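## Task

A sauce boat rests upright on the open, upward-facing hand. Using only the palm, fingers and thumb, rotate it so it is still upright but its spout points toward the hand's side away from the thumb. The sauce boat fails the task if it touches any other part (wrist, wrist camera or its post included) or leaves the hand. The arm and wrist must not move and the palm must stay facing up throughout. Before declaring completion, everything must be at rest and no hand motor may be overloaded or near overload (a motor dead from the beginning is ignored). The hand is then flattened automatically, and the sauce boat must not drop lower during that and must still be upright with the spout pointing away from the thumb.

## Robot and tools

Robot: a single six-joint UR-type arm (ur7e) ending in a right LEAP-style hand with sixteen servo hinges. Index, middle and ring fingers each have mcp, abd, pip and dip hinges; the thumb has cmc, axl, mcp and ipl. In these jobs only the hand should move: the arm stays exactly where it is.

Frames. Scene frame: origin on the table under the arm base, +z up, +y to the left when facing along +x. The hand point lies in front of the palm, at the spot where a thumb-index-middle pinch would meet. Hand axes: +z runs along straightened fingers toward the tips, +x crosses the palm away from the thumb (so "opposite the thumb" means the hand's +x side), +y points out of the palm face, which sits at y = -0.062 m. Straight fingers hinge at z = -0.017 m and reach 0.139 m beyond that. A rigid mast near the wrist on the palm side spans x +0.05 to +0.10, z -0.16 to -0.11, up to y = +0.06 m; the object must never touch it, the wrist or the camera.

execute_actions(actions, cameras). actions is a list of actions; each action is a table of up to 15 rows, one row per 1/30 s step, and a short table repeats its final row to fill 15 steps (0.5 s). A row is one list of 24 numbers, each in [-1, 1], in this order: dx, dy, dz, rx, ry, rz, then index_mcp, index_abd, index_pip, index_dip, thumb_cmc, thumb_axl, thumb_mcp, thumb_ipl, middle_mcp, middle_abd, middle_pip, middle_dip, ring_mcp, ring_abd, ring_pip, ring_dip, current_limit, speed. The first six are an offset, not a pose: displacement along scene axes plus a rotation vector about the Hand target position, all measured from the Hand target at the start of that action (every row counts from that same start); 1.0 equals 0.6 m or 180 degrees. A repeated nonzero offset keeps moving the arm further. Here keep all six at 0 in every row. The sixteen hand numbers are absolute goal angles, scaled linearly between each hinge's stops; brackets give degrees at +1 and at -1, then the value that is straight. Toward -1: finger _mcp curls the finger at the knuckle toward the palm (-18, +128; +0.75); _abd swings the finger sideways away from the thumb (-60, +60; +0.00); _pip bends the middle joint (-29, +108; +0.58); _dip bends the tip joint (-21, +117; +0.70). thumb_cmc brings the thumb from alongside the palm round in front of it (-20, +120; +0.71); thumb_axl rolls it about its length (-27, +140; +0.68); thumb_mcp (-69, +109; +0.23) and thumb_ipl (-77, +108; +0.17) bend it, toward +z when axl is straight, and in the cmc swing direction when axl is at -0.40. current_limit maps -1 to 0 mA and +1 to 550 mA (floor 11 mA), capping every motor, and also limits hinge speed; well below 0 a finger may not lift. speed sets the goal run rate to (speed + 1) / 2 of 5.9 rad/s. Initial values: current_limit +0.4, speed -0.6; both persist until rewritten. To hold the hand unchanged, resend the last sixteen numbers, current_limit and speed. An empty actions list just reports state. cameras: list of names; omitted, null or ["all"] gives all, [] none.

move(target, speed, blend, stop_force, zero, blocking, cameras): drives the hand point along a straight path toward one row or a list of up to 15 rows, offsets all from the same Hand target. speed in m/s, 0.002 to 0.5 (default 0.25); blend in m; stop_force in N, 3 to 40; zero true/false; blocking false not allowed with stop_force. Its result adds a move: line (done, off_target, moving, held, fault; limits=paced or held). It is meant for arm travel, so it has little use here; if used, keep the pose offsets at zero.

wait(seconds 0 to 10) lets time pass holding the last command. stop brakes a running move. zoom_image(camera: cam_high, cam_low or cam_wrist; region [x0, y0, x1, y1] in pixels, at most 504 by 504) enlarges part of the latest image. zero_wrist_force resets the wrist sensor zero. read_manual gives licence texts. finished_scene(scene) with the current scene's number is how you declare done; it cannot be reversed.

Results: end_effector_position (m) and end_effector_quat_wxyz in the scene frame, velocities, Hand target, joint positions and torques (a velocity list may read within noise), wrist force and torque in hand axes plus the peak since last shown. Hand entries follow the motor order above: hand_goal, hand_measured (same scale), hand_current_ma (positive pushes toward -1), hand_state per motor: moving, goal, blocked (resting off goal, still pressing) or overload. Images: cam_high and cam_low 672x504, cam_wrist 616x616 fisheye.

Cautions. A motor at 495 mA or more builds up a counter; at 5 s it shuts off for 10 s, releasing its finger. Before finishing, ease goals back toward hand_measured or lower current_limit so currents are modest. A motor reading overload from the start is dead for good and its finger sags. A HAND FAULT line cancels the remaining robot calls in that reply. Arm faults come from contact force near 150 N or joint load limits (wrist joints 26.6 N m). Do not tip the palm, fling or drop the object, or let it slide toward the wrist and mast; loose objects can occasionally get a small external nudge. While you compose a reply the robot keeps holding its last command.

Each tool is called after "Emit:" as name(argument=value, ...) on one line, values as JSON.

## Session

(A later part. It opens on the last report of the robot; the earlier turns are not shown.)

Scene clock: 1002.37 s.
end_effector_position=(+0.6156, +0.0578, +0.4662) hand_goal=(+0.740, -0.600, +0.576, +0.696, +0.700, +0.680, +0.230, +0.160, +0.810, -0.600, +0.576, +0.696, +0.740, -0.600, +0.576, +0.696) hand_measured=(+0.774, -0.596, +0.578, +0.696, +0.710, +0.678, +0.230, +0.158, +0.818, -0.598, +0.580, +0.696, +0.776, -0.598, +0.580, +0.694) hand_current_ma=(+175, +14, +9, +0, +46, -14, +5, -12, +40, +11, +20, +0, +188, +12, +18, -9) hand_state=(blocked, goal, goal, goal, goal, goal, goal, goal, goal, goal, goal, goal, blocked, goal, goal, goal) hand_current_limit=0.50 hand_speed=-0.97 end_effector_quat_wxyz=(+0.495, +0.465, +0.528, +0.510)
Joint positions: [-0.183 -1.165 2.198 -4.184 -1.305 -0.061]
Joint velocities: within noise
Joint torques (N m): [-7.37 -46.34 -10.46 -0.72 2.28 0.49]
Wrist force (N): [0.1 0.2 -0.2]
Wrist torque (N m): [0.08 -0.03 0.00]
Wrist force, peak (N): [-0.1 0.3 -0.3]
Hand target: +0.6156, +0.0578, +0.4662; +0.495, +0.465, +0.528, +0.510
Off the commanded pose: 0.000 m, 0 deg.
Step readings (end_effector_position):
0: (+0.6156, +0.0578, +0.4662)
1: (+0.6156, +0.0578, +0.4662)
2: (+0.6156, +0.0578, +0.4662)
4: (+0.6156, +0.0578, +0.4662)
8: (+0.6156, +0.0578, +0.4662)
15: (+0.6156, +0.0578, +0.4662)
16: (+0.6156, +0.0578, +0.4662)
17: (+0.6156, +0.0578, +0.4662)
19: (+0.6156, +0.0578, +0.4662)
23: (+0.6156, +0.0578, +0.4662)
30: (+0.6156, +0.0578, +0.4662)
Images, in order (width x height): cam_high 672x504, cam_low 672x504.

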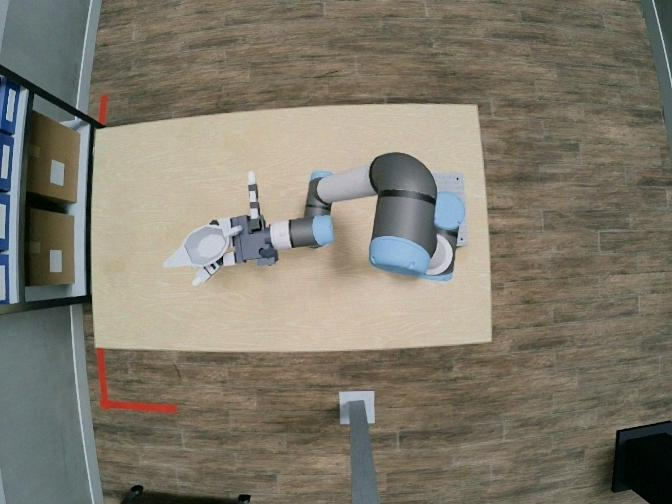

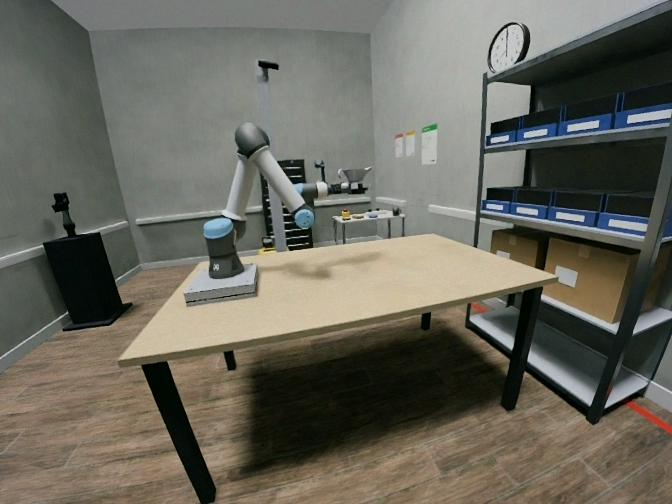

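Emit:
execute_actions(actions=[[[0,0,0,0,0,0,0.74,-0.45,0.576,0.696,0.7,0.68,0.23,0.16,0.81,-0.45,0.576,0.696,0.74,-0.45,0.576,0.696,0.5,-0.92]],[[0,0,0,0,0,0,0.74,-0.3,0.576,0.696,0.7,0.68,0.23,0.16,0.81,-0.3,0.576,0.696,0.74,-0.3,0.576,0.696,0.5,-0.92]],[[0,0,0,0,0,0,0.74,-0.15,0.576,0.696,0.7,0.68,0.23,0.16,0.81,-0.15,0.576,0.696,0.74,-0.15,0.576,0.696,0.5,-0.92]],[[0,0,0,0,0,0,0.74,0,0.576,0.696,0.7,0.68,0.23,0.16,0.81,0,0.576,0.696,0.74,0,0.576,0.696,0.5,-0.92]]], cameras=["cam_high","cam_low"])

Emit:
zoom_image(camera="cam_high", region=[150, 170, 290, 310])

Emit:
zoom_image(camera="cam_low", region=[310, 140, 400, 210])

Scene clock: 1012.60 s.
end_effector_position=(+0.6156, +0.0578, +0.4662) hand_goal=(+0.740, +0.000, +0.576, +0.696, +0.700, +0.680, +0.230, +0.160, +0.810, +0.000, +0.576, +0.696, +0.740, +0.000, +0.576, +0.696) hand_measured=(+0.766, -0.004, +0.578, +0.696, +0.710, +0.678, +0.230, +0.158, +0.826, -0.004, +0.580, +0.696, +0.774, -0.006, +0.580, +0.694) hand_current_ma=(+131, -17, +9, +0, +47, -14, +5, -12, +78, -14, +20, +0, +179, -23, +18, -9) hand_state=(blocked, goal, goal, goal, goal, goal, goal, goal, goal, goal, goal, goal, blocked, goal, goal, goal) hand_current_limit=0.50 hand_speed=-0.92 end_effector_quat_wxyz=(+0.495, +0.465, +0.528, +0.510)
Joint positions: [-0.183 -1.165 2.198 -4.184 -1.305 -0.061]
Joint velocities: within noise
Joint torques (N m): [-7.33 -46.84 -11.76 -0.78 2.23 0.54]
Wrist force (N): [-0.1 0.1 -0.1]
Wrist torque (N m): [0.09 -0.01 0.04]
Wrist force, peak (N): [0.4 -0.1 -0.3]
Hand target: +0.6156, +0.0578, +0.4662; +0.495, +0.465, +0.528, +0.510
Off the commanded pose: 0.000 m, 0 deg.
Step readings (end_effector_position):
0: (+0.6156, +0.0578, +0.4662)
1: (+0.6156, +0.0578, +0.4662)
2: (+0.6156, +0.0578, +0.4662)
4: (+0.6156, +0.0578, +0.4662)
8: (+0.6156, +0.0578, +0.4662)
15: (+0.6156, +0.0578, +0.4662)
16: (+0.6156, +0.0578, +0.4662)
17: (+0.6156, +0.0578, +0.4662)
19: (+0.6156, +0.0578, +0.4662)
23: (+0.6156, +0.0578, +0.4662)
30: (+0.6156, +0.0578, +0.4662)
31: (+0.6156, +0.0578, +0.4662)
32: (+0.6156, +0.0578, +0.4662)
34: (+0.6156, +0.0578, +0.4662)
38: (+0.6156, +0.0578, +0.4662)
45: (+0.6156, +0.0578, +0.4662)
46: (+0.6156, +0.0578, +0.4662)
47: (+0.6156, +0.0578, +0.4662)
49: (+0.6156, +0.0578, +0.4662)
53: (+0.6156, +0.0578, +0.4662)
60: (+0.6156, +0.0578, +0.4662)
Images, in order (width x height): cam_high 672x504, cam_low 672x504.

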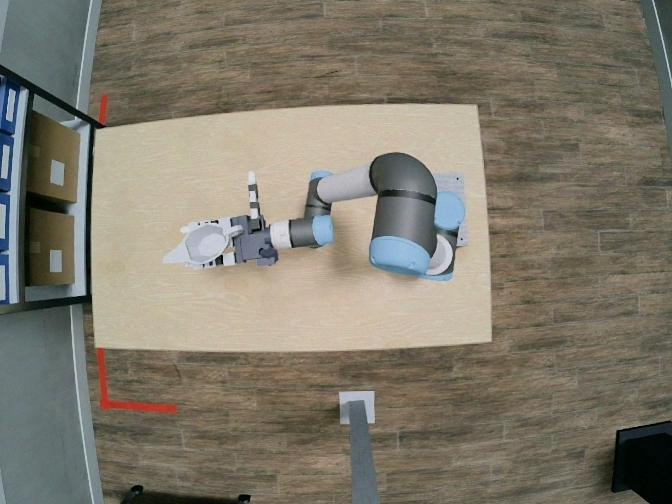

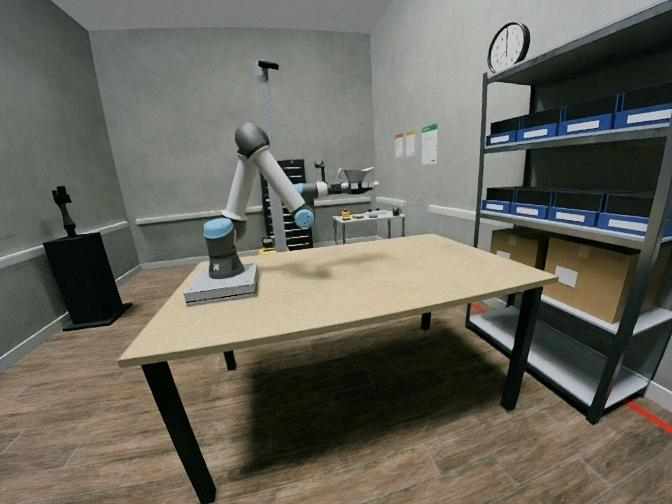

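Scaled by 3.600 from the camera's 672x504 image, which has a finer 960x720 frame.

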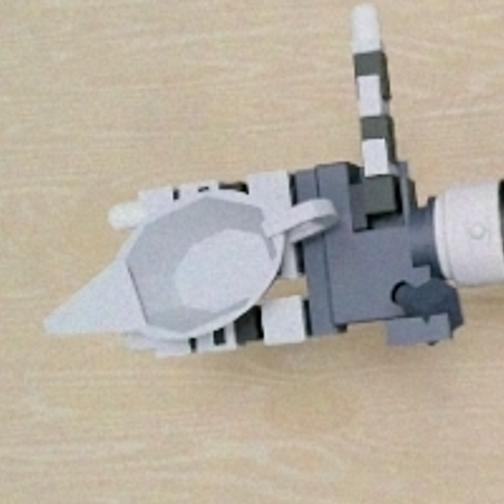

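Scaled by 5.600 from the camera's 672x504 image, which has a finer 960x720 frame.

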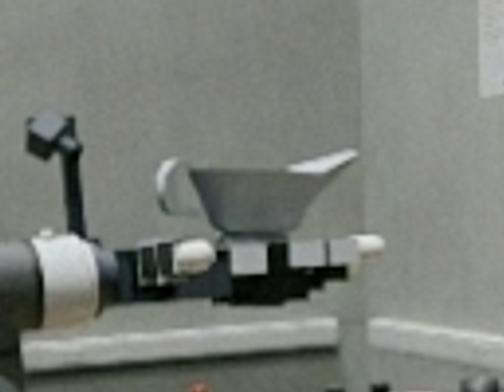

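Emit:
execute_actions(actions=[[[0,0,0,0,0,0,0.74,0.15,0.576,0.696,0.7,0.68,0.23,0.16,0.81,0.15,0.576,0.696,0.74,0.15,0.576,0.696,0.5,-0.92]],[[0,0,0,0,0,0,0.74,0.3,0.576,0.696,0.7,0.68,0.23,0.16,0.81,0.3,0.576,0.696,0.74,0.3,0.576,0.696,0.5,-0.92]],[[0,0,0,0,0,0,0.74,0.4,0.576,0.696,0.7,0.68,0.23,0.16,0.81,0.4,0.576,0.696,0.74,0.4,0.576,0.696,0.5,-0.92]],[[0,0,0,0,0,0,0.74,0.5,0.576,0.696,0.7,0.68,0.23,0.16,0.81,0.5,0.576,0.696,0.74,0.5,0.576,0.696,0.5,-0.92]]], cameras=["cam_high","cam_low"])

Emit:
zoom_image(camera="cam_high", region=[150, 170, 290, 310])

Emit:
zoom_image(camera="cam_low", region=[310, 140, 400, 210])

Scene clock: 1022.23 s.
end_effector_position=(+0.6156, +0.0578, +0.4662) hand_goal=(+0.740, +0.500, +0.576, +0.696, +0.700, +0.680, +0.230, +0.160, +0.810, +0.500, +0.576, +0.696, +0.740, +0.500, +0.576, +0.696) hand_measured=(+0.766, +0.496, +0.578, +0.696, +0.710, +0.678, +0.230, +0.158, +0.826, +0.496, +0.580, +0.696, +0.774, +0.488, +0.580, +0.694) hand_current_ma=(+129, -17, +9, +0, +47, -14, +5, -12, +78, -15, +20, +0, +179, -52, +18, -8) hand_state=(blocked, goal, goal, goal, goal, goal, goal, goal, goal, goal, goal, goal, blocked, goal, goal, goal) hand_current_limit=0.50 hand_speed=-0.92 end_effector_quat_wxyz=(+0.495, +0.465, +0.528, +0.510)
Joint positions: [-0.183 -1.165 2.198 -4.184 -1.305 -0.061]
Joint velocities: within noise
Joint torques (N m): [-7.11 -45.83 -11 -0.6 2.37 0.43]
Wrist force (N): [0.0 0.2 -0.1]
Wrist torque (N m): [0.08 -0.02 0.10]
Wrist force, peak (N): [0.0 0.4 -0.3]
Hand target: +0.6156, +0.0578, +0.4662; +0.495, +0.465, +0.528, +0.510
Off the commanded pose: 0.000 m, 0 deg.
Step readings (end_effector_position):
0: (+0.6156, +0.0578, +0.4662)
1: (+0.6156, +0.0578, +0.4662)
2: (+0.6156, +0.0578, +0.4662)
4: (+0.6156, +0.0578, +0.4662)
8: (+0.6156, +0.0578, +0.4662)
15: (+0.6156, +0.0578, +0.4662)
16: (+0.6156, +0.0578, +0.4662)
17: (+0.6156, +0.0578, +0.4662)
19: (+0.6156, +0.0578, +0.4662)
23: (+0.6156, +0.0578, +0.4662)
30: (+0.6156, +0.0578, +0.4662)
31: (+0.6156, +0.0578, +0.4662)
32: (+0.6156, +0.0578, +0.4662)
34: (+0.6156, +0.0578, +0.4662)
38: (+0.6156, +0.0578, +0.4662)
45: (+0.6156, +0.0578, +0.4662)
46: (+0.6156, +0.0578, +0.4662)
47: (+0.6156, +0.0578, +0.4662)
49: (+0.6156, +0.0578, +0.4662)
53: (+0.6156, +0.0578, +0.4662)
60: (+0.6156, +0.0578, +0.4662)
Images, in order (width x height): cam_high 672x504, cam_low 672x504.

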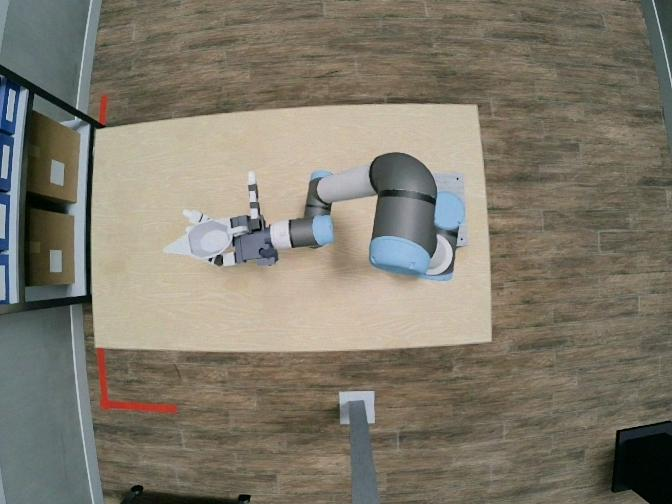

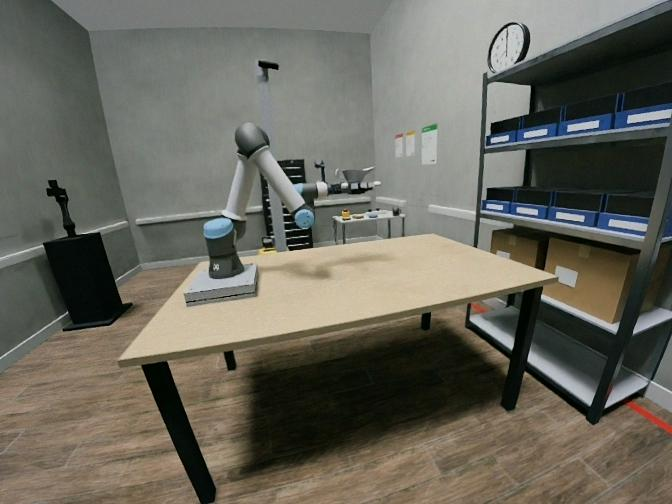

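Scaled by 3.600 from the camera's 672x504 image, which has a finer 960x720 frame.

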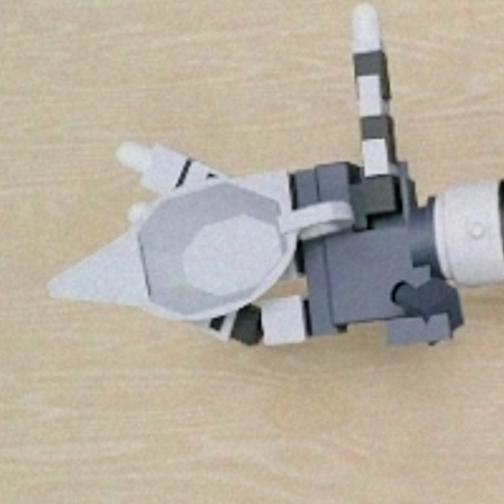

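Scaled by 5.600 from the camera's 672x504 image, which has a finer 960x720 frame.

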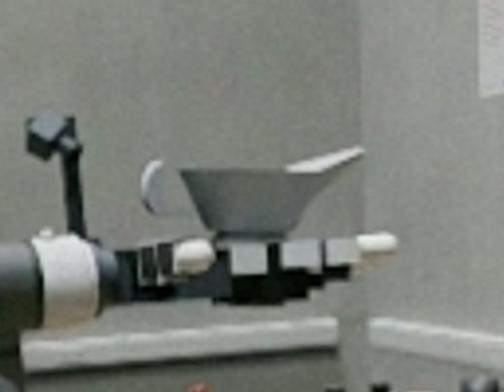

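Emit:
execute_actions(actions=[[[0,0,0,0,0,0,0.76,0.5,0.576,0.696,0.7,0.68,0.23,0.16,0.77,0.5,0.576,0.696,0.76,0.5,0.576,0.696,0.5,-0.97]],[[0,0,0,0,0,0,0.78,0.5,0.576,0.696,0.7,0.68,0.23,0.16,0.73,0.5,0.576,0.696,0.78,0.5,0.576,0.696,0.5,-0.97]],[[0,0,0,0,0,0,0.78,0.4,0.576,0.696,0.7,0.68,0.23,0.16,0.73,0.4,0.576,0.696,0.78,0.4,0.576,0.696,0.5,-0.93]],[[0,0,0,0,0,0,0.78,0.3,0.576,0.696,0.7,0.68,0.23,0.16,0.73,0.3,0.576,0.696,0.78,0.3,0.576,0.696,0.5,-0.93]]], cameras=["cam_high","cam_low"])

Emit:
zoom_image(camera="cam_high", region=[150, 170, 290, 310])

Emit:
zoom_image(camera="cam_low", region=[310, 140, 400, 210])

Scene clock: 1034.47 s.
end_effector_position=(+0.6156, +0.0578, +0.4662) hand_goal=(+0.780, +0.300, +0.576, +0.696, +0.700, +0.680, +0.230, +0.160, +0.730, +0.300, +0.576, +0.696, +0.780, +0.300, +0.576, +0.696) hand_measured=(+0.790, +0.304, +0.578, +0.696, +0.710, +0.678, +0.230, +0.158, +0.766, +0.302, +0.580, +0.696, +0.790, +0.302, +0.580, +0.694) hand_current_ma=(+45, +13, +9, +0, +47, -14, +5, -12, +186, +11, +20, +0, +53, +11, +18, -8) hand_state=(goal, goal, goal, goal, goal, goal, goal, goal, blocked, goal, goal, goal, goal, goal, goal, goal) hand_current_limit=0.50 hand_speed=-0.93 end_effector_quat_wxyz=(+0.495, +0.465, +0.528, +0.510)
Joint positions: [-0.183 -1.165 2.198 -4.184 -1.305 -0.061]
Joint velocities: within noise
Joint torques (N m): [-6.08 -45.69 -11.8 -0.87 2.03 0.46]
Wrist force (N): [0.1 0.0 -0.2]
Wrist torque (N m): [0.07 -0.02 0.08]
Wrist force, peak (N): [0.3 0.3 -0.2]
Hand target: +0.6156, +0.0578, +0.4662; +0.495, +0.465, +0.528, +0.510
Off the commanded pose: 0.000 m, 0 deg.
Step readings (end_effector_position):
0: (+0.6156, +0.0578, +0.4662)
1: (+0.6156, +0.0578, +0.4662)
2: (+0.6156, +0.0578, +0.4662)
4: (+0.6156, +0.0578, +0.4662)
8: (+0.6156, +0.0578, +0.4662)
15: (+0.6156, +0.0578, +0.4662)
16: (+0.6156, +0.0578, +0.4662)
17: (+0.6156, +0.0578, +0.4662)
19: (+0.6156, +0.0578, +0.4662)
23: (+0.6156, +0.0578, +0.4662)
30: (+0.6156, +0.0578, +0.4662)
31: (+0.6156, +0.0578, +0.4662)
32: (+0.6156, +0.0578, +0.4662)
34: (+0.6156, +0.0578, +0.4662)
38: (+0.6156, +0.0578, +0.4662)
45: (+0.6156, +0.0578, +0.4662)
46: (+0.6156, +0.0578, +0.4662)
47: (+0.6156, +0.0578, +0.4662)
49: (+0.6156, +0.0578, +0.4662)
53: (+0.6156, +0.0578, +0.4662)
60: (+0.6156, +0.0578, +0.4662)
Images, in order (width x height): cam_high 672x504, cam_low 672x504.

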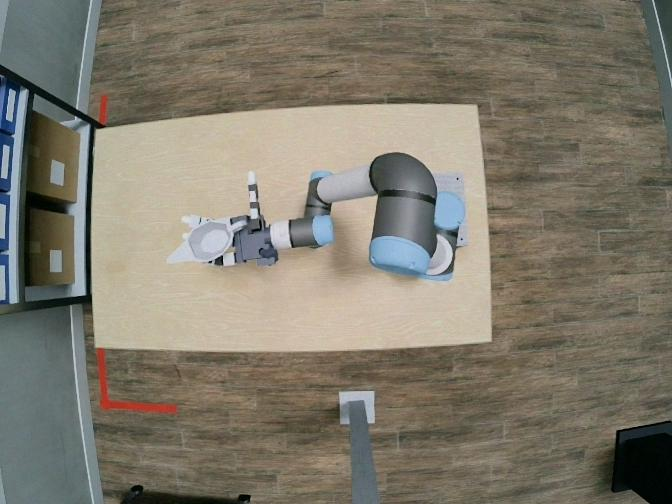

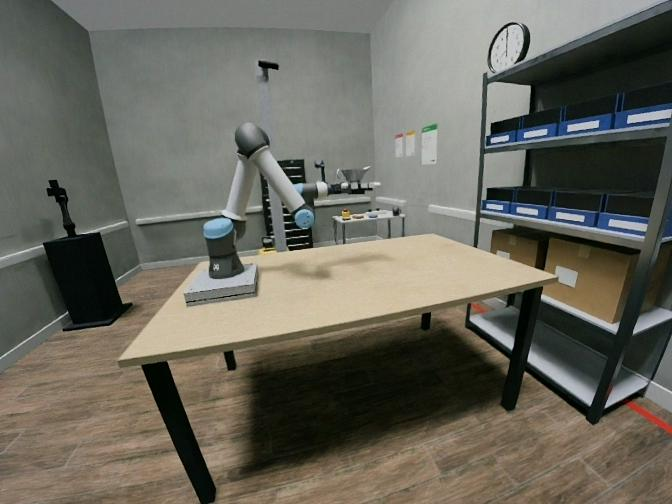

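Scaled by 3.600 from the camera's 672x504 image, which has a finer 960x720 frame.

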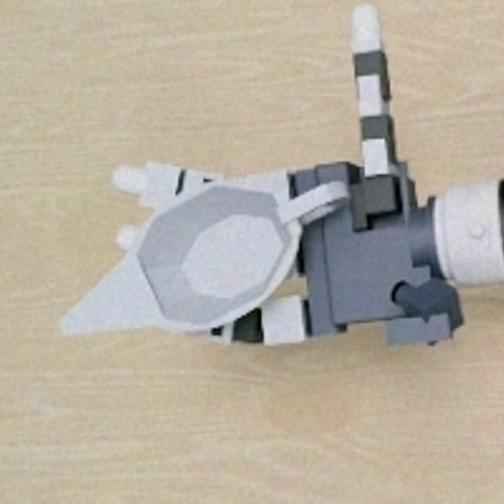

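Scaled by 5.600 from the camera's 672x504 image, which has a finer 960x720 frame.

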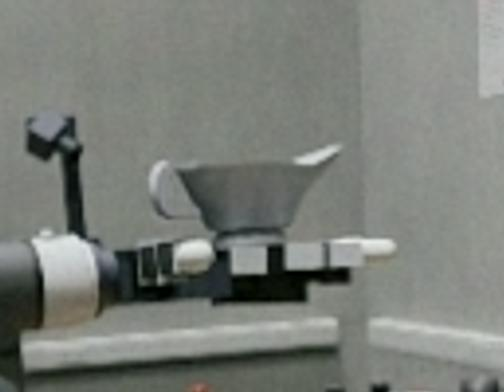

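Emit:
execute_actions(actions=[[[0,0,0,0,0,0,0.78,0.2,0.576,0.696,0.7,0.68,0.23,0.16,0.73,0.2,0.576,0.696,0.78,0.2,0.576,0.696,0.5,-0.93]],[[0,0,0,0,0,0,0.78,0.1,0.576,0.696,0.7,0.68,0.23,0.16,0.73,0.1,0.576,0.696,0.78,0.1,0.576,0.696,0.5,-0.93]],[[0,0,0,0,0,0,0.78,0,0.576,0.696,0.7,0.68,0.23,0.16,0.73,0,0.576,0.696,0.78,0,0.576,0.696,0.5,-0.93]]], cameras=["cam_high","cam_low"])

Emit:
zoom_image(camera="cam_high", region=[150, 170, 290, 310])

Emit:
zoom_image(camera="cam_low", region=[310, 140, 400, 210])

Scene clock: 1043.80 s.
end_effector_position=(+0.6156, +0.0578, +0.4662) hand_goal=(+0.780, +0.000, +0.576, +0.696, +0.700, +0.680, +0.230, +0.160, +0.730, +0.000, +0.576, +0.696, +0.780, +0.000, +0.576, +0.696) hand_measured=(+0.790, +0.004, +0.578, +0.696, +0.710, +0.678, +0.230, +0.158, +0.766, +0.002, +0.580, +0.696, +0.790, +0.002, +0.580, +0.694) hand_current_ma=(+47, +13, +9, +0, +47, -14, +5, -12, +186, +11, +20, +0, +53, +12, +18, -8) hand_state=(goal, goal, goal, goal, goal, goal, goal, goal, blocked, goal, goal, goal, goal, goal, goal, goal) hand_current_limit=0.50 hand_speed=-0.93 end_effector_quat_wxyz=(+0.495, +0.465, +0.528, +0.510)
Joint positions: [-0.183 -1.165 2.198 -4.184 -1.305 -0.061]
Joint velocities: within noise
Joint torques (N m): [-6.84 -46.49 -9.59 -0.45 2.02 0.47]
Wrist force (N): [-0.1 0.0 -0.1]
Wrist torque (N m): [0.06 -0.01 0.04]
Wrist force, peak (N): [0.4 0.2 0.0]
Hand target: +0.6156, +0.0578, +0.4662; +0.495, +0.465, +0.528, +0.510
Off the commanded pose: 0.000 m, 0 deg.
Step readings (end_effector_position):
0: (+0.6156, +0.0578, +0.4662)
1: (+0.6156, +0.0578, +0.4662)
2: (+0.6156, +0.0578, +0.4662)
4: (+0.6156, +0.0578, +0.4662)
8: (+0.6156, +0.0578, +0.4662)
15: (+0.6156, +0.0578, +0.4662)
16: (+0.6156, +0.0578, +0.4662)
17: (+0.6156, +0.0578, +0.4662)
19: (+0.6156, +0.0578, +0.4662)
23: (+0.6156, +0.0578, +0.4662)
30: (+0.6156, +0.0578, +0.4662)
31: (+0.6156, +0.0578, +0.4662)
32: (+0.6156, +0.0578, +0.4662)
34: (+0.6156, +0.0578, +0.4662)
38: (+0.6156, +0.0578, +0.4662)
45: (+0.6156, +0.0578, +0.4662)
Images, in order (width x height): cam_high 672x504, cam_low 672x504.

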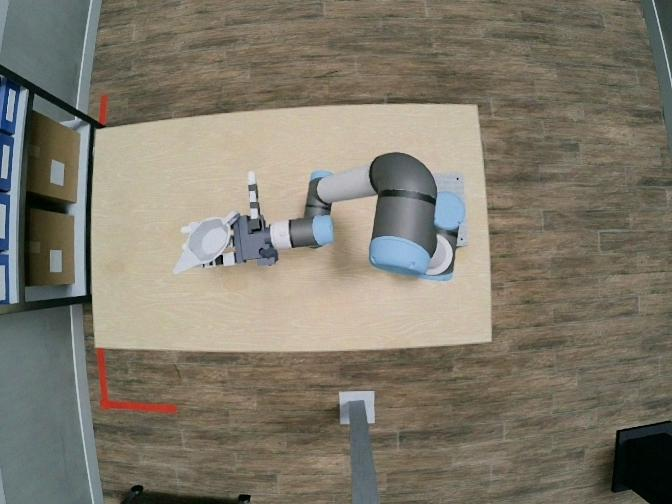

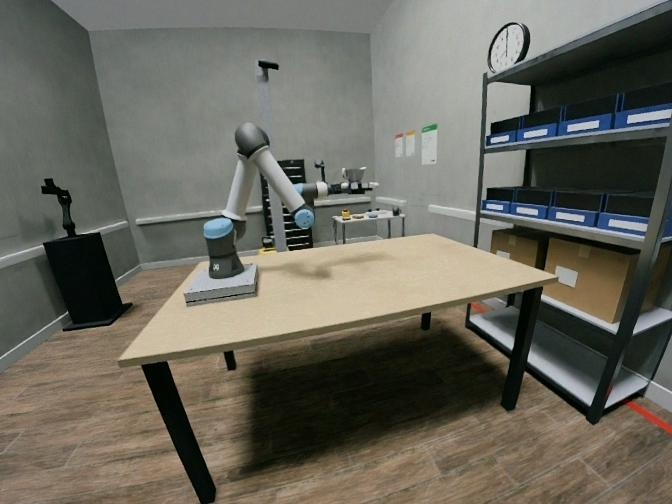

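Scaled by 3.600 from the camera's 672x504 image, which has a finer 960x720 frame.

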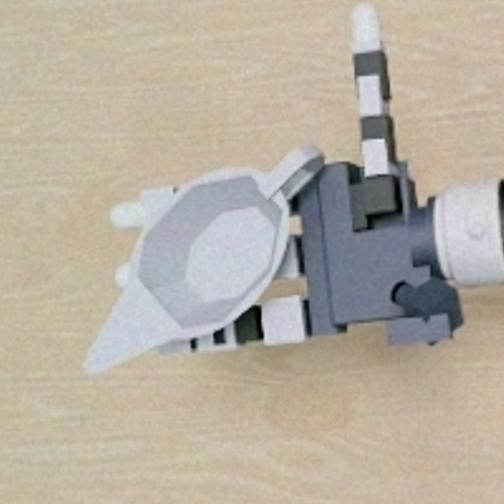

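Scaled by 5.600 from the camera's 672x504 image, which has a finer 960x720 frame.

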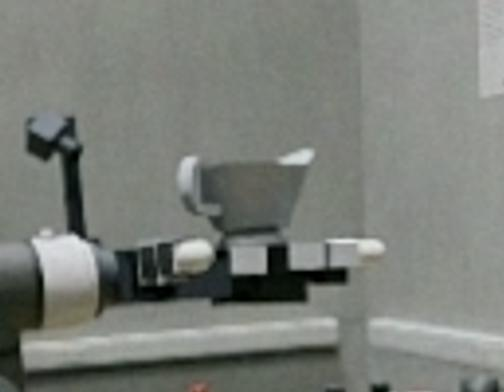

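Emit:
execute_actions(actions=[[[0,0,0,0,0,0,0.78,-0.1,0.576,0.696,0.7,0.68,0.23,0.16,0.73,-0.1,0.576,0.696,0.78,-0.1,0.576,0.696,0.5,-0.93]],[[0,0,0,0,0,0,0.78,-0.2,0.576,0.696,0.7,0.68,0.23,0.16,0.73,-0.2,0.576,0.696,0.78,-0.2,0.576,0.696,0.5,-0.93]],[[0,0,0,0,0,0,0.78,-0.3,0.576,0.696,0.7,0.68,0.23,0.16,0.73,-0.3,0.576,0.696,0.78,-0.3,0.576,0.696,0.5,-0.93]]], cameras=["cam_high","cam_low"])

Emit:
zoom_image(camera="cam_high", region=[150, 170, 290, 310])

Emit:
zoom_image(camera="cam_low", region=[310, 140, 400, 210])

Scene clock: 1051.33 s.
end_effector_position=(+0.6156, +0.0578, +0.4662) hand_goal=(+0.780, -0.300, +0.576, +0.696, +0.700, +0.680, +0.230, +0.160, +0.730, -0.300, +0.576, +0.696, +0.780, -0.300, +0.576, +0.696) hand_measured=(+0.790, -0.296, +0.578, +0.696, +0.710, +0.678, +0.230, +0.158, +0.766, -0.298, +0.580, +0.696, +0.790, -0.298, +0.580, +0.694) hand_current_ma=(+47, +13, +9, +0, +47, -14, +5, -12, +186, +11, +20, +0, +53, +12, +18, -8) hand_state=(goal, goal, goal, goal, goal, goal, goal, goal, blocked, goal, goal, goal, goal, goal, goal, goal) hand_current_limit=0.50 hand_speed=-0.93 end_effector_quat_wxyz=(+0.495, +0.465, +0.528, +0.510)
Joint positions: [-0.183 -1.165 2.198 -4.184 -1.305 -0.061]
Joint velocities: within noise
Joint torques (N m): [-8.18 -44.42 -9.9 -0.82 1.81 0.6]
Wrist force (N): [0.2 0.1 -0.2]
Wrist torque (N m): [0.08 -0.04 0.04]
Wrist force, peak (N): [0.2 0.4 -0.2]
Hand target: +0.6156, +0.0578, +0.4662; +0.495, +0.465, +0.528, +0.510
Off the commanded pose: 0.000 m, 0 deg.
Step readings (end_effector_position):
0: (+0.6156, +0.0578, +0.4662)
1: (+0.6156, +0.0578, +0.4662)
2: (+0.6156, +0.0578, +0.4662)
4: (+0.6156, +0.0578, +0.4662)
8: (+0.6156, +0.0578, +0.4662)
15: (+0.6156, +0.0578, +0.4662)
16: (+0.6156, +0.0578, +0.4662)
17: (+0.6156, +0.0578, +0.4662)
19: (+0.6156, +0.0578, +0.4662)
23: (+0.6156, +0.0578, +0.4662)
30: (+0.6156, +0.0578, +0.4662)
31: (+0.6156, +0.0578, +0.4662)
32: (+0.6156, +0.0578, +0.4662)
34: (+0.6156, +0.0578, +0.4662)
38: (+0.6156, +0.0578, +0.4662)
45: (+0.6156, +0.0578, +0.4662)
Images, in order (width x height): cam_high 672x504, cam_low 672x504.

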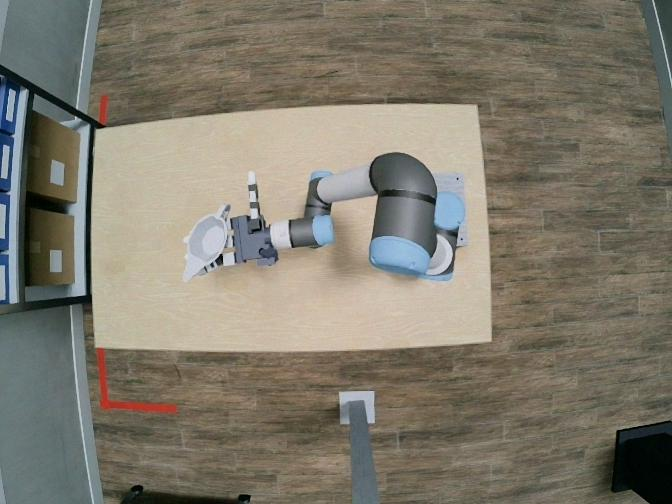

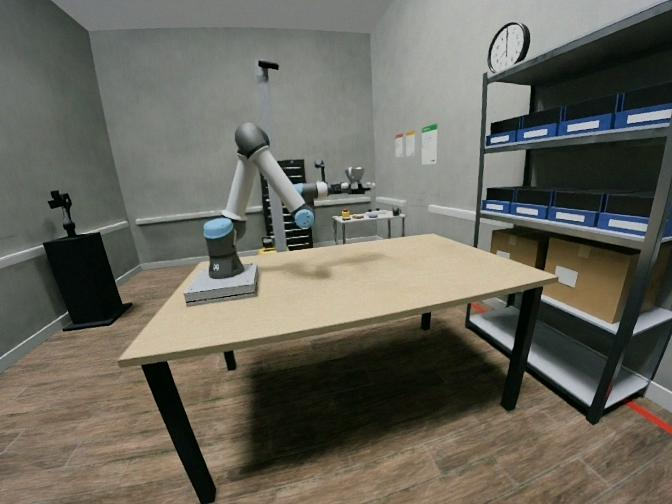

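Scaled by 3.600 from the camera's 672x504 image, which has a finer 960x720 frame.

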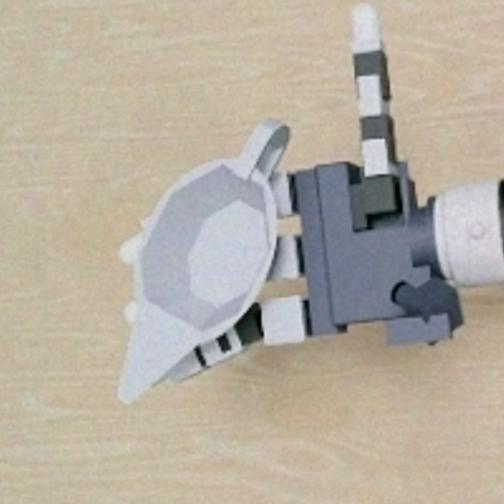

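Scaled by 5.600 from the camera's 672x504 image, which has a finer 960x720 frame.

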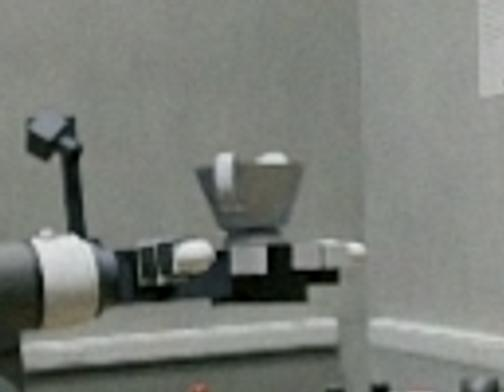

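Emit:
execute_actions(actions=[[[0,0,0,0,0,0,0.78,-0.4,0.576,0.696,0.7,0.68,0.23,0.16,0.73,-0.4,0.576,0.696,0.78,-0.4,0.576,0.696,0.5,-0.93]],[[0,0,0,0,0,0,0.78,-0.5,0.576,0.696,0.7,0.68,0.23,0.16,0.73,-0.5,0.576,0.696,0.78,-0.5,0.576,0.696,0.5,-0.93]],[[0,0,0,0,0,0,0.78,-0.6,0.576,0.696,0.7,0.68,0.23,0.16,0.73,-0.6,0.576,0.696,0.78,-0.6,0.576,0.696,0.5,-0.93]]], cameras=["cam_high","cam_low"])

Emit:
zoom_image(camera="cam_high", region=[150, 170, 290, 310])

Emit:
zoom_image(camera="cam_low", region=[310, 140, 400, 210])

Scene clock: 1061.33 s.
end_effector_position=(+0.6156, +0.0578, +0.4662) hand_goal=(+0.780, -0.600, +0.576, +0.696, +0.700, +0.680, +0.230, +0.160, +0.730, -0.600, +0.576, +0.696, +0.780, -0.600, +0.576, +0.696) hand_measured=(+0.790, -0.596, +0.578, +0.696, +0.710, +0.678, +0.230, +0.158, +0.766, -0.598, +0.580, +0.696, +0.790, -0.596, +0.580, +0.694) hand_current_ma=(+47, +14, +9, +0, +47, -14, +5, -12, +186, +11, +20, +0, +53, +13, +18, -8) hand_state=(goal, goal, goal, goal, goal, goal, goal, goal, blocked, goal, goal, goal, goal, goal, goal, goal) hand_current_limit=0.50 hand_speed=-0.93 end_effector_quat_wxyz=(+0.495, +0.465, +0.528, +0.510)
Joint positions: [-0.183 -1.165 2.198 -4.184 -1.305 -0.061]
Joint velocities: within noise
Joint torques (N m): [-6.63 -44.14 -10.36 -0.69 1.88 0.38]
Wrist force (N): [0.2 0.1 0.0]
Wrist torque (N m): [0.06 -0.04 0.02]
Wrist force, peak (N): [0.4 0.1 -0.2]
Hand target: +0.6156, +0.0578, +0.4662; +0.495, +0.465, +0.528, +0.510
Off the commanded pose: 0.000 m, 0 deg.
Step readings (end_effector_position):
0: (+0.6156, +0.0578, +0.4662)
1: (+0.6156, +0.0578, +0.4662)
2: (+0.6156, +0.0578, +0.4662)
4: (+0.6156, +0.0578, +0.4662)
8: (+0.6156, +0.0578, +0.4662)
15: (+0.6156, +0.0578, +0.4662)
16: (+0.6156, +0.0578, +0.4662)
17: (+0.6156, +0.0578, +0.4662)
19: (+0.6156, +0.0578, +0.4662)
23: (+0.6156, +0.0578, +0.4662)
30: (+0.6156, +0.0578, +0.4662)
31: (+0.6156, +0.0578, +0.4662)
32: (+0.6156, +0.0578, +0.4662)
34: (+0.6156, +0.0578, +0.4662)
38: (+0.6156, +0.0578, +0.4662)
45: (+0.6156, +0.0578, +0.4662)
Images, in order (width x height): cam_high 672x504, cam_low 672x504.

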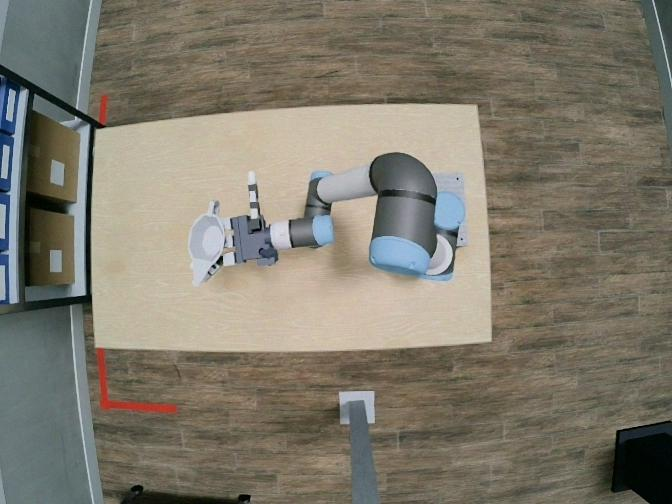

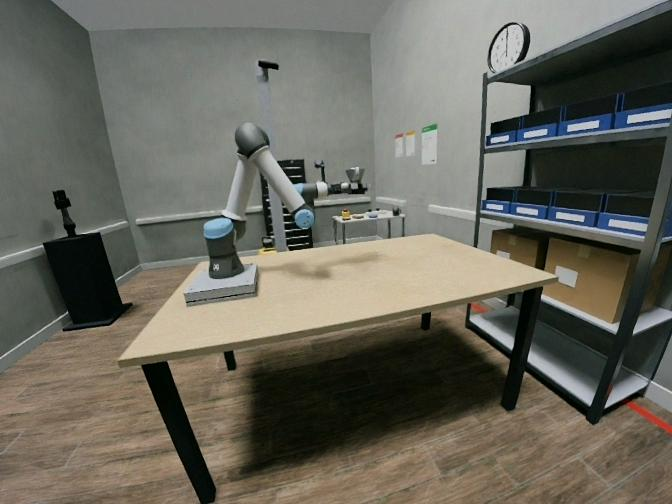

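Scaled by 3.600 from the camera's 672x504 image, which has a finer 960x720 frame.

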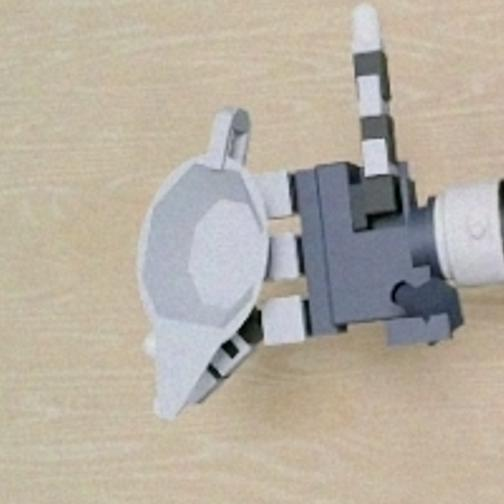

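Scaled by 5.600 from the camera's 672x504 image, which has a finer 960x720 frame.

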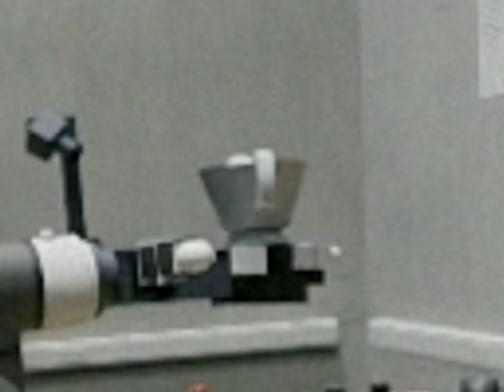

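Emit:
execute_actions(actions=[[[0,0,0,0,0,0,0.78,-0.7,0.576,0.696,0.7,0.68,0.23,0.16,0.73,-0.7,0.576,0.696,0.78,-0.7,0.576,0.696,0.5,-0.93]],[[0,0,0,0,0,0,0.78,-0.8,0.576,0.696,0.7,0.68,0.23,0.16,0.73,-0.8,0.576,0.696,0.78,-0.8,0.576,0.696,0.5,-0.93]]], cameras=["cam_high","cam_low"])

Emit:
zoom_image(camera="cam_high", region=[150, 170, 290, 310])

Emit:
zoom_image(camera="cam_low", region=[310, 140, 400, 210])

Scene clock: 1067.40 s.
end_effector_position=(+0.6156, +0.0578, +0.4662) hand_goal=(+0.780, -0.800, +0.576, +0.696, +0.700, +0.680, +0.230, +0.160, +0.730, -0.800, +0.576, +0.696, +0.780, -0.800, +0.576, +0.696) hand_measured=(+0.790, -0.638, +0.578, +0.696, +0.710, +0.678, +0.230, +0.158, +0.766, -0.658, +0.580, +0.696, +0.792, -0.796, +0.580, +0.694) hand_current_ma=(+47, +413, +9, +0, +47, -14, +5, -12, +186, +413, +20, +0, +62, +13, +18, -8) hand_state=(goal, blocked, goal, goal, goal, goal, goal, goal, blocked, blocked, goal, goal, goal, goal, goal, goal) hand_current_limit=0.50 hand_speed=-0.93 end_effector_quat_wxyz=(+0.495, +0.465, +0.528, +0.510)
Joint positions: [-0.183 -1.165 2.198 -4.184 -1.305 -0.061]
Joint velocities: within noise
Joint torques (N m): [-6.37 -43.97 -9.14 -0.84 1.72 0.6]
Wrist force (N): [0.1 0.1 0.1]
Wrist torque (N m): [0.05 -0.04 0.01]
Wrist force, peak (N): [0.4 0.3 -0.2]
Hand target: +0.6156, +0.0578, +0.4662; +0.495, +0.465, +0.528, +0.510
Off the commanded pose: 0.000 m, 0 deg.
Step readings (end_effector_position):
0: (+0.6156, +0.0578, +0.4662)
1: (+0.6156, +0.0578, +0.4662)
2: (+0.6156, +0.0578, +0.4662)
4: (+0.6156, +0.0578, +0.4662)
8: (+0.6156, +0.0578, +0.4662)
15: (+0.6156, +0.0578, +0.4662)
16: (+0.6156, +0.0578, +0.4662)
17: (+0.6156, +0.0578, +0.4662)
19: (+0.6156, +0.0578, +0.4662)
23: (+0.6156, +0.0578, +0.4662)
30: (+0.6156, +0.0578, +0.4662)
Images, in order (width x height): cam_high 672x504, cam_low 672x504.

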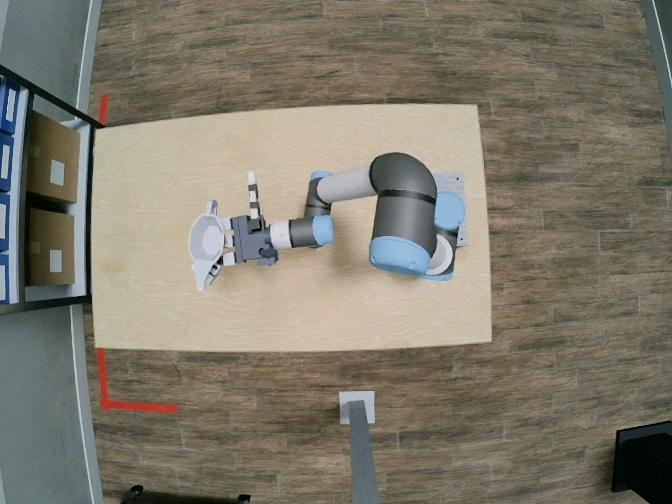

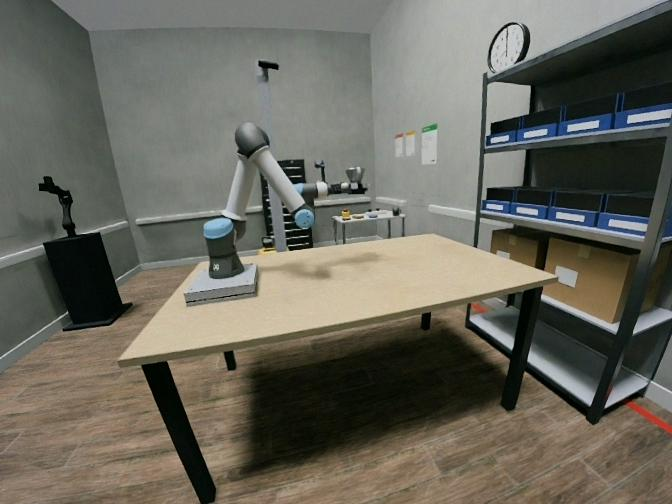

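Scaled by 3.600 from the camera's 672x504 image, which has a finer 960x720 frame.

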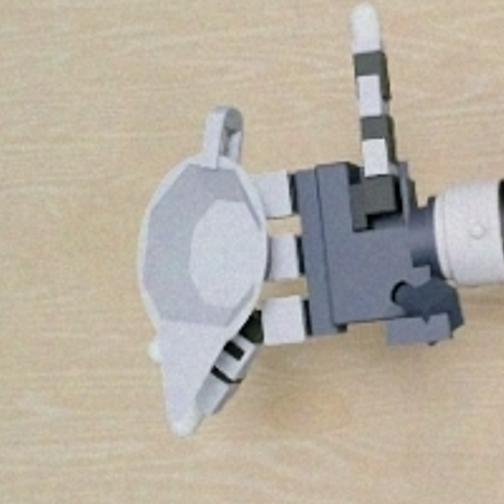

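Scaled by 5.600 from the camera's 672x504 image, which has a finer 960x720 frame.

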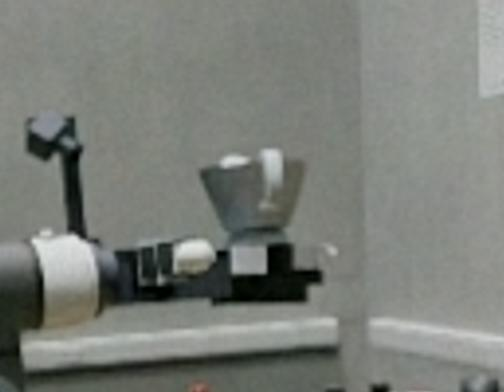

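Emit:
execute_actions(actions=[[[0,0,0,0,0,0,0.78,-0.62,0.576,0.696,0.7,0.68,0.23,0.16,0.73,-0.64,0.576,0.696,0.78,-0.66,0.576,0.696,0.5,-0.93]],[[0,0,0,0,0,0,0.74,-0.6,0.576,0.696,0.7,0.68,0.23,0.16,0.77,-0.6,0.576,0.696,0.74,-0.6,0.576,0.696,0.5,-0.97]],[[0,0,0,0,0,0,0.74,-0.6,0.576,0.696,0.7,0.68,0.23,0.16,0.81,-0.6,0.576,0.696,0.735,-0.6,0.576,0.696,0.5,-0.97]],[[0,0,0,0,0,0,0.74,-0.45,0.576,0.696,0.7,0.68,0.23,0.16,0.81,-0.45,0.576,0.696,0.735,-0.45,0.576,0.696,0.5,-0.92]],[[0,0,0,0,0,0,0.74,-0.3,0.576,0.696,0.7,0.68,0.23,0.16,0.81,-0.3,0.576,0.696,0.735,-0.3,0.576,0.696,0.5,-0.92]]], cameras=["cam_high","cam_low"])

Emit:
zoom_image(camera="cam_high", region=[150, 170, 290, 310])

Emit:
zoom_image(camera="cam_low", region=[310, 140, 400, 210])

Scene clock: 1078.20 s.
end_effector_position=(+0.6156, +0.0578, +0.4662) hand_goal=(+0.740, -0.300, +0.576, +0.696, +0.700, +0.680, +0.230, +0.160, +0.810, -0.300, +0.576, +0.696, +0.736, -0.300, +0.576, +0.696) hand_measured=(+0.772, -0.304, +0.578, +0.696, +0.710, +0.678, +0.230, +0.158, +0.818, -0.304, +0.580, +0.696, +0.772, -0.304, +0.580, +0.694) hand_current_ma=(+169, -19, +9, +0, +47, -14, +5, -12, +43, -13, +20, +0, +185, -16, +18, -8) hand_state=(blocked, goal, goal, goal, goal, goal, goal, goal, goal, goal, goal, goal, blocked, goal, goal, goal) hand_current_limit=0.50 hand_speed=-0.92 end_effector_quat_wxyz=(+0.495, +0.465, +0.528, +0.510)
Joint positions: [-0.183 -1.165 2.198 -4.184 -1.305 -0.061]
Joint velocities: within noise
Joint torques (N m): [-7.65 -44.11 -9.01 -0.66 1.42 0.65]
Wrist force (N): [0.2 0.0 -0.1]
Wrist torque (N m): [0.06 -0.04 0.04]
Wrist force, peak (N): [0.3 0.3 0.1]
Hand target: +0.6156, +0.0578, +0.4662; +0.495, +0.465, +0.528, +0.510
Off the commanded pose: 0.000 m, 0 deg.
Step readings (end_effector_position):
0: (+0.6156, +0.0578, +0.4662)
1: (+0.6156, +0.0578, +0.4662)
2: (+0.6156, +0.0578, +0.4662)
4: (+0.6156, +0.0578, +0.4662)
8: (+0.6156, +0.0578, +0.4662)
15: (+0.6156, +0.0578, +0.4662)
16: (+0.6156, +0.0578, +0.4662)
17: (+0.6156, +0.0578, +0.4662)
19: (+0.6156, +0.0578, +0.4662)
23: (+0.6156, +0.0578, +0.4662)
30: (+0.6156, +0.0578, +0.4662)
31: (+0.6156, +0.0578, +0.4662)
32: (+0.6156, +0.0578, +0.4662)
34: (+0.6156, +0.0578, +0.4662)
38: (+0.6156, +0.0578, +0.4662)
45: (+0.6156, +0.0578, +0.4662)
46: (+0.6156, +0.0578, +0.4662)
47: (+0.6156, +0.0578, +0.4662)
49: (+0.6156, +0.0578, +0.4662)
53: (+0.6156, +0.0578, +0.4662)
60: (+0.6156, +0.0578, +0.4662)
61: (+0.6156, +0.0578, +0.4662)
62: (+0.6156, +0.0578, +0.4662)
64: (+0.6156, +0.0578, +0.4662)
68: (+0.6156, +0.0578, +0.4662)
75: (+0.6156, +0.0578, +0.4662)
Images, in order (width x height): cam_high 672x504, cam_low 672x504.

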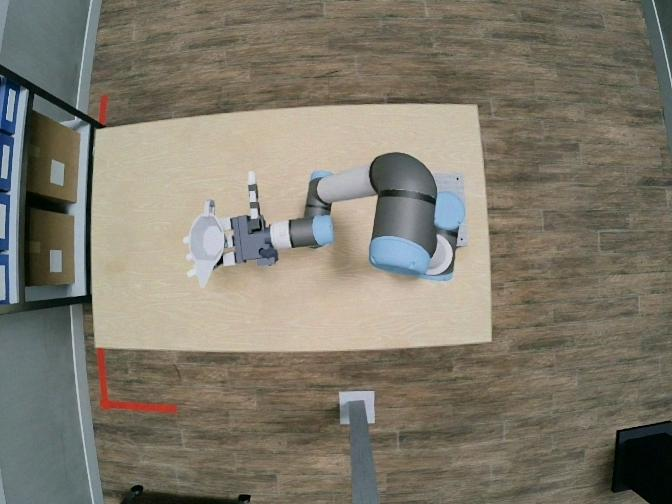

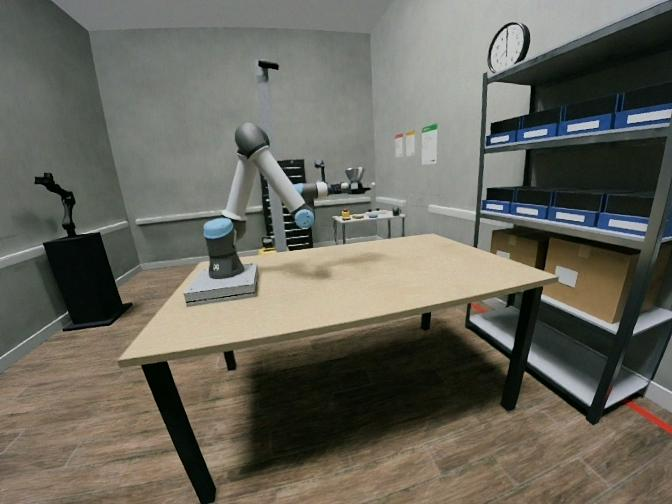

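Scaled by 3.600 from the camera's 672x504 image, which has a finer 960x720 frame.

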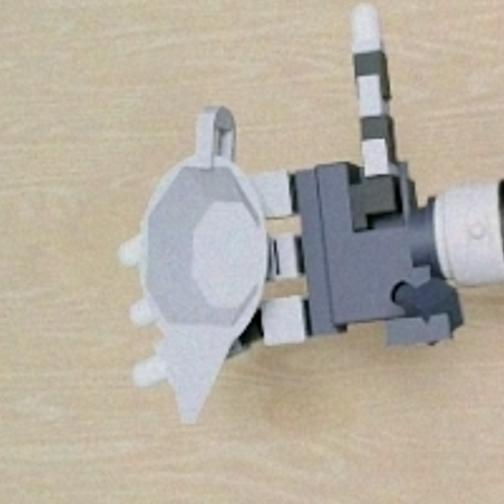

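Scaled by 5.600 from the camera's 672x504 image, which has a finer 960x720 frame.

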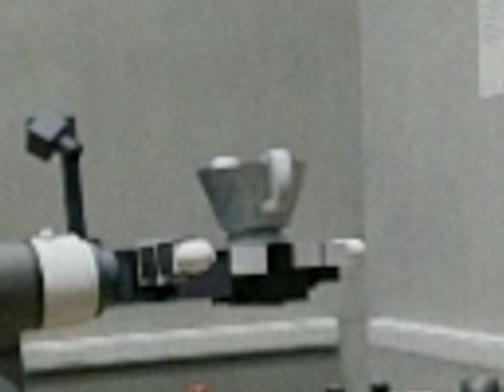

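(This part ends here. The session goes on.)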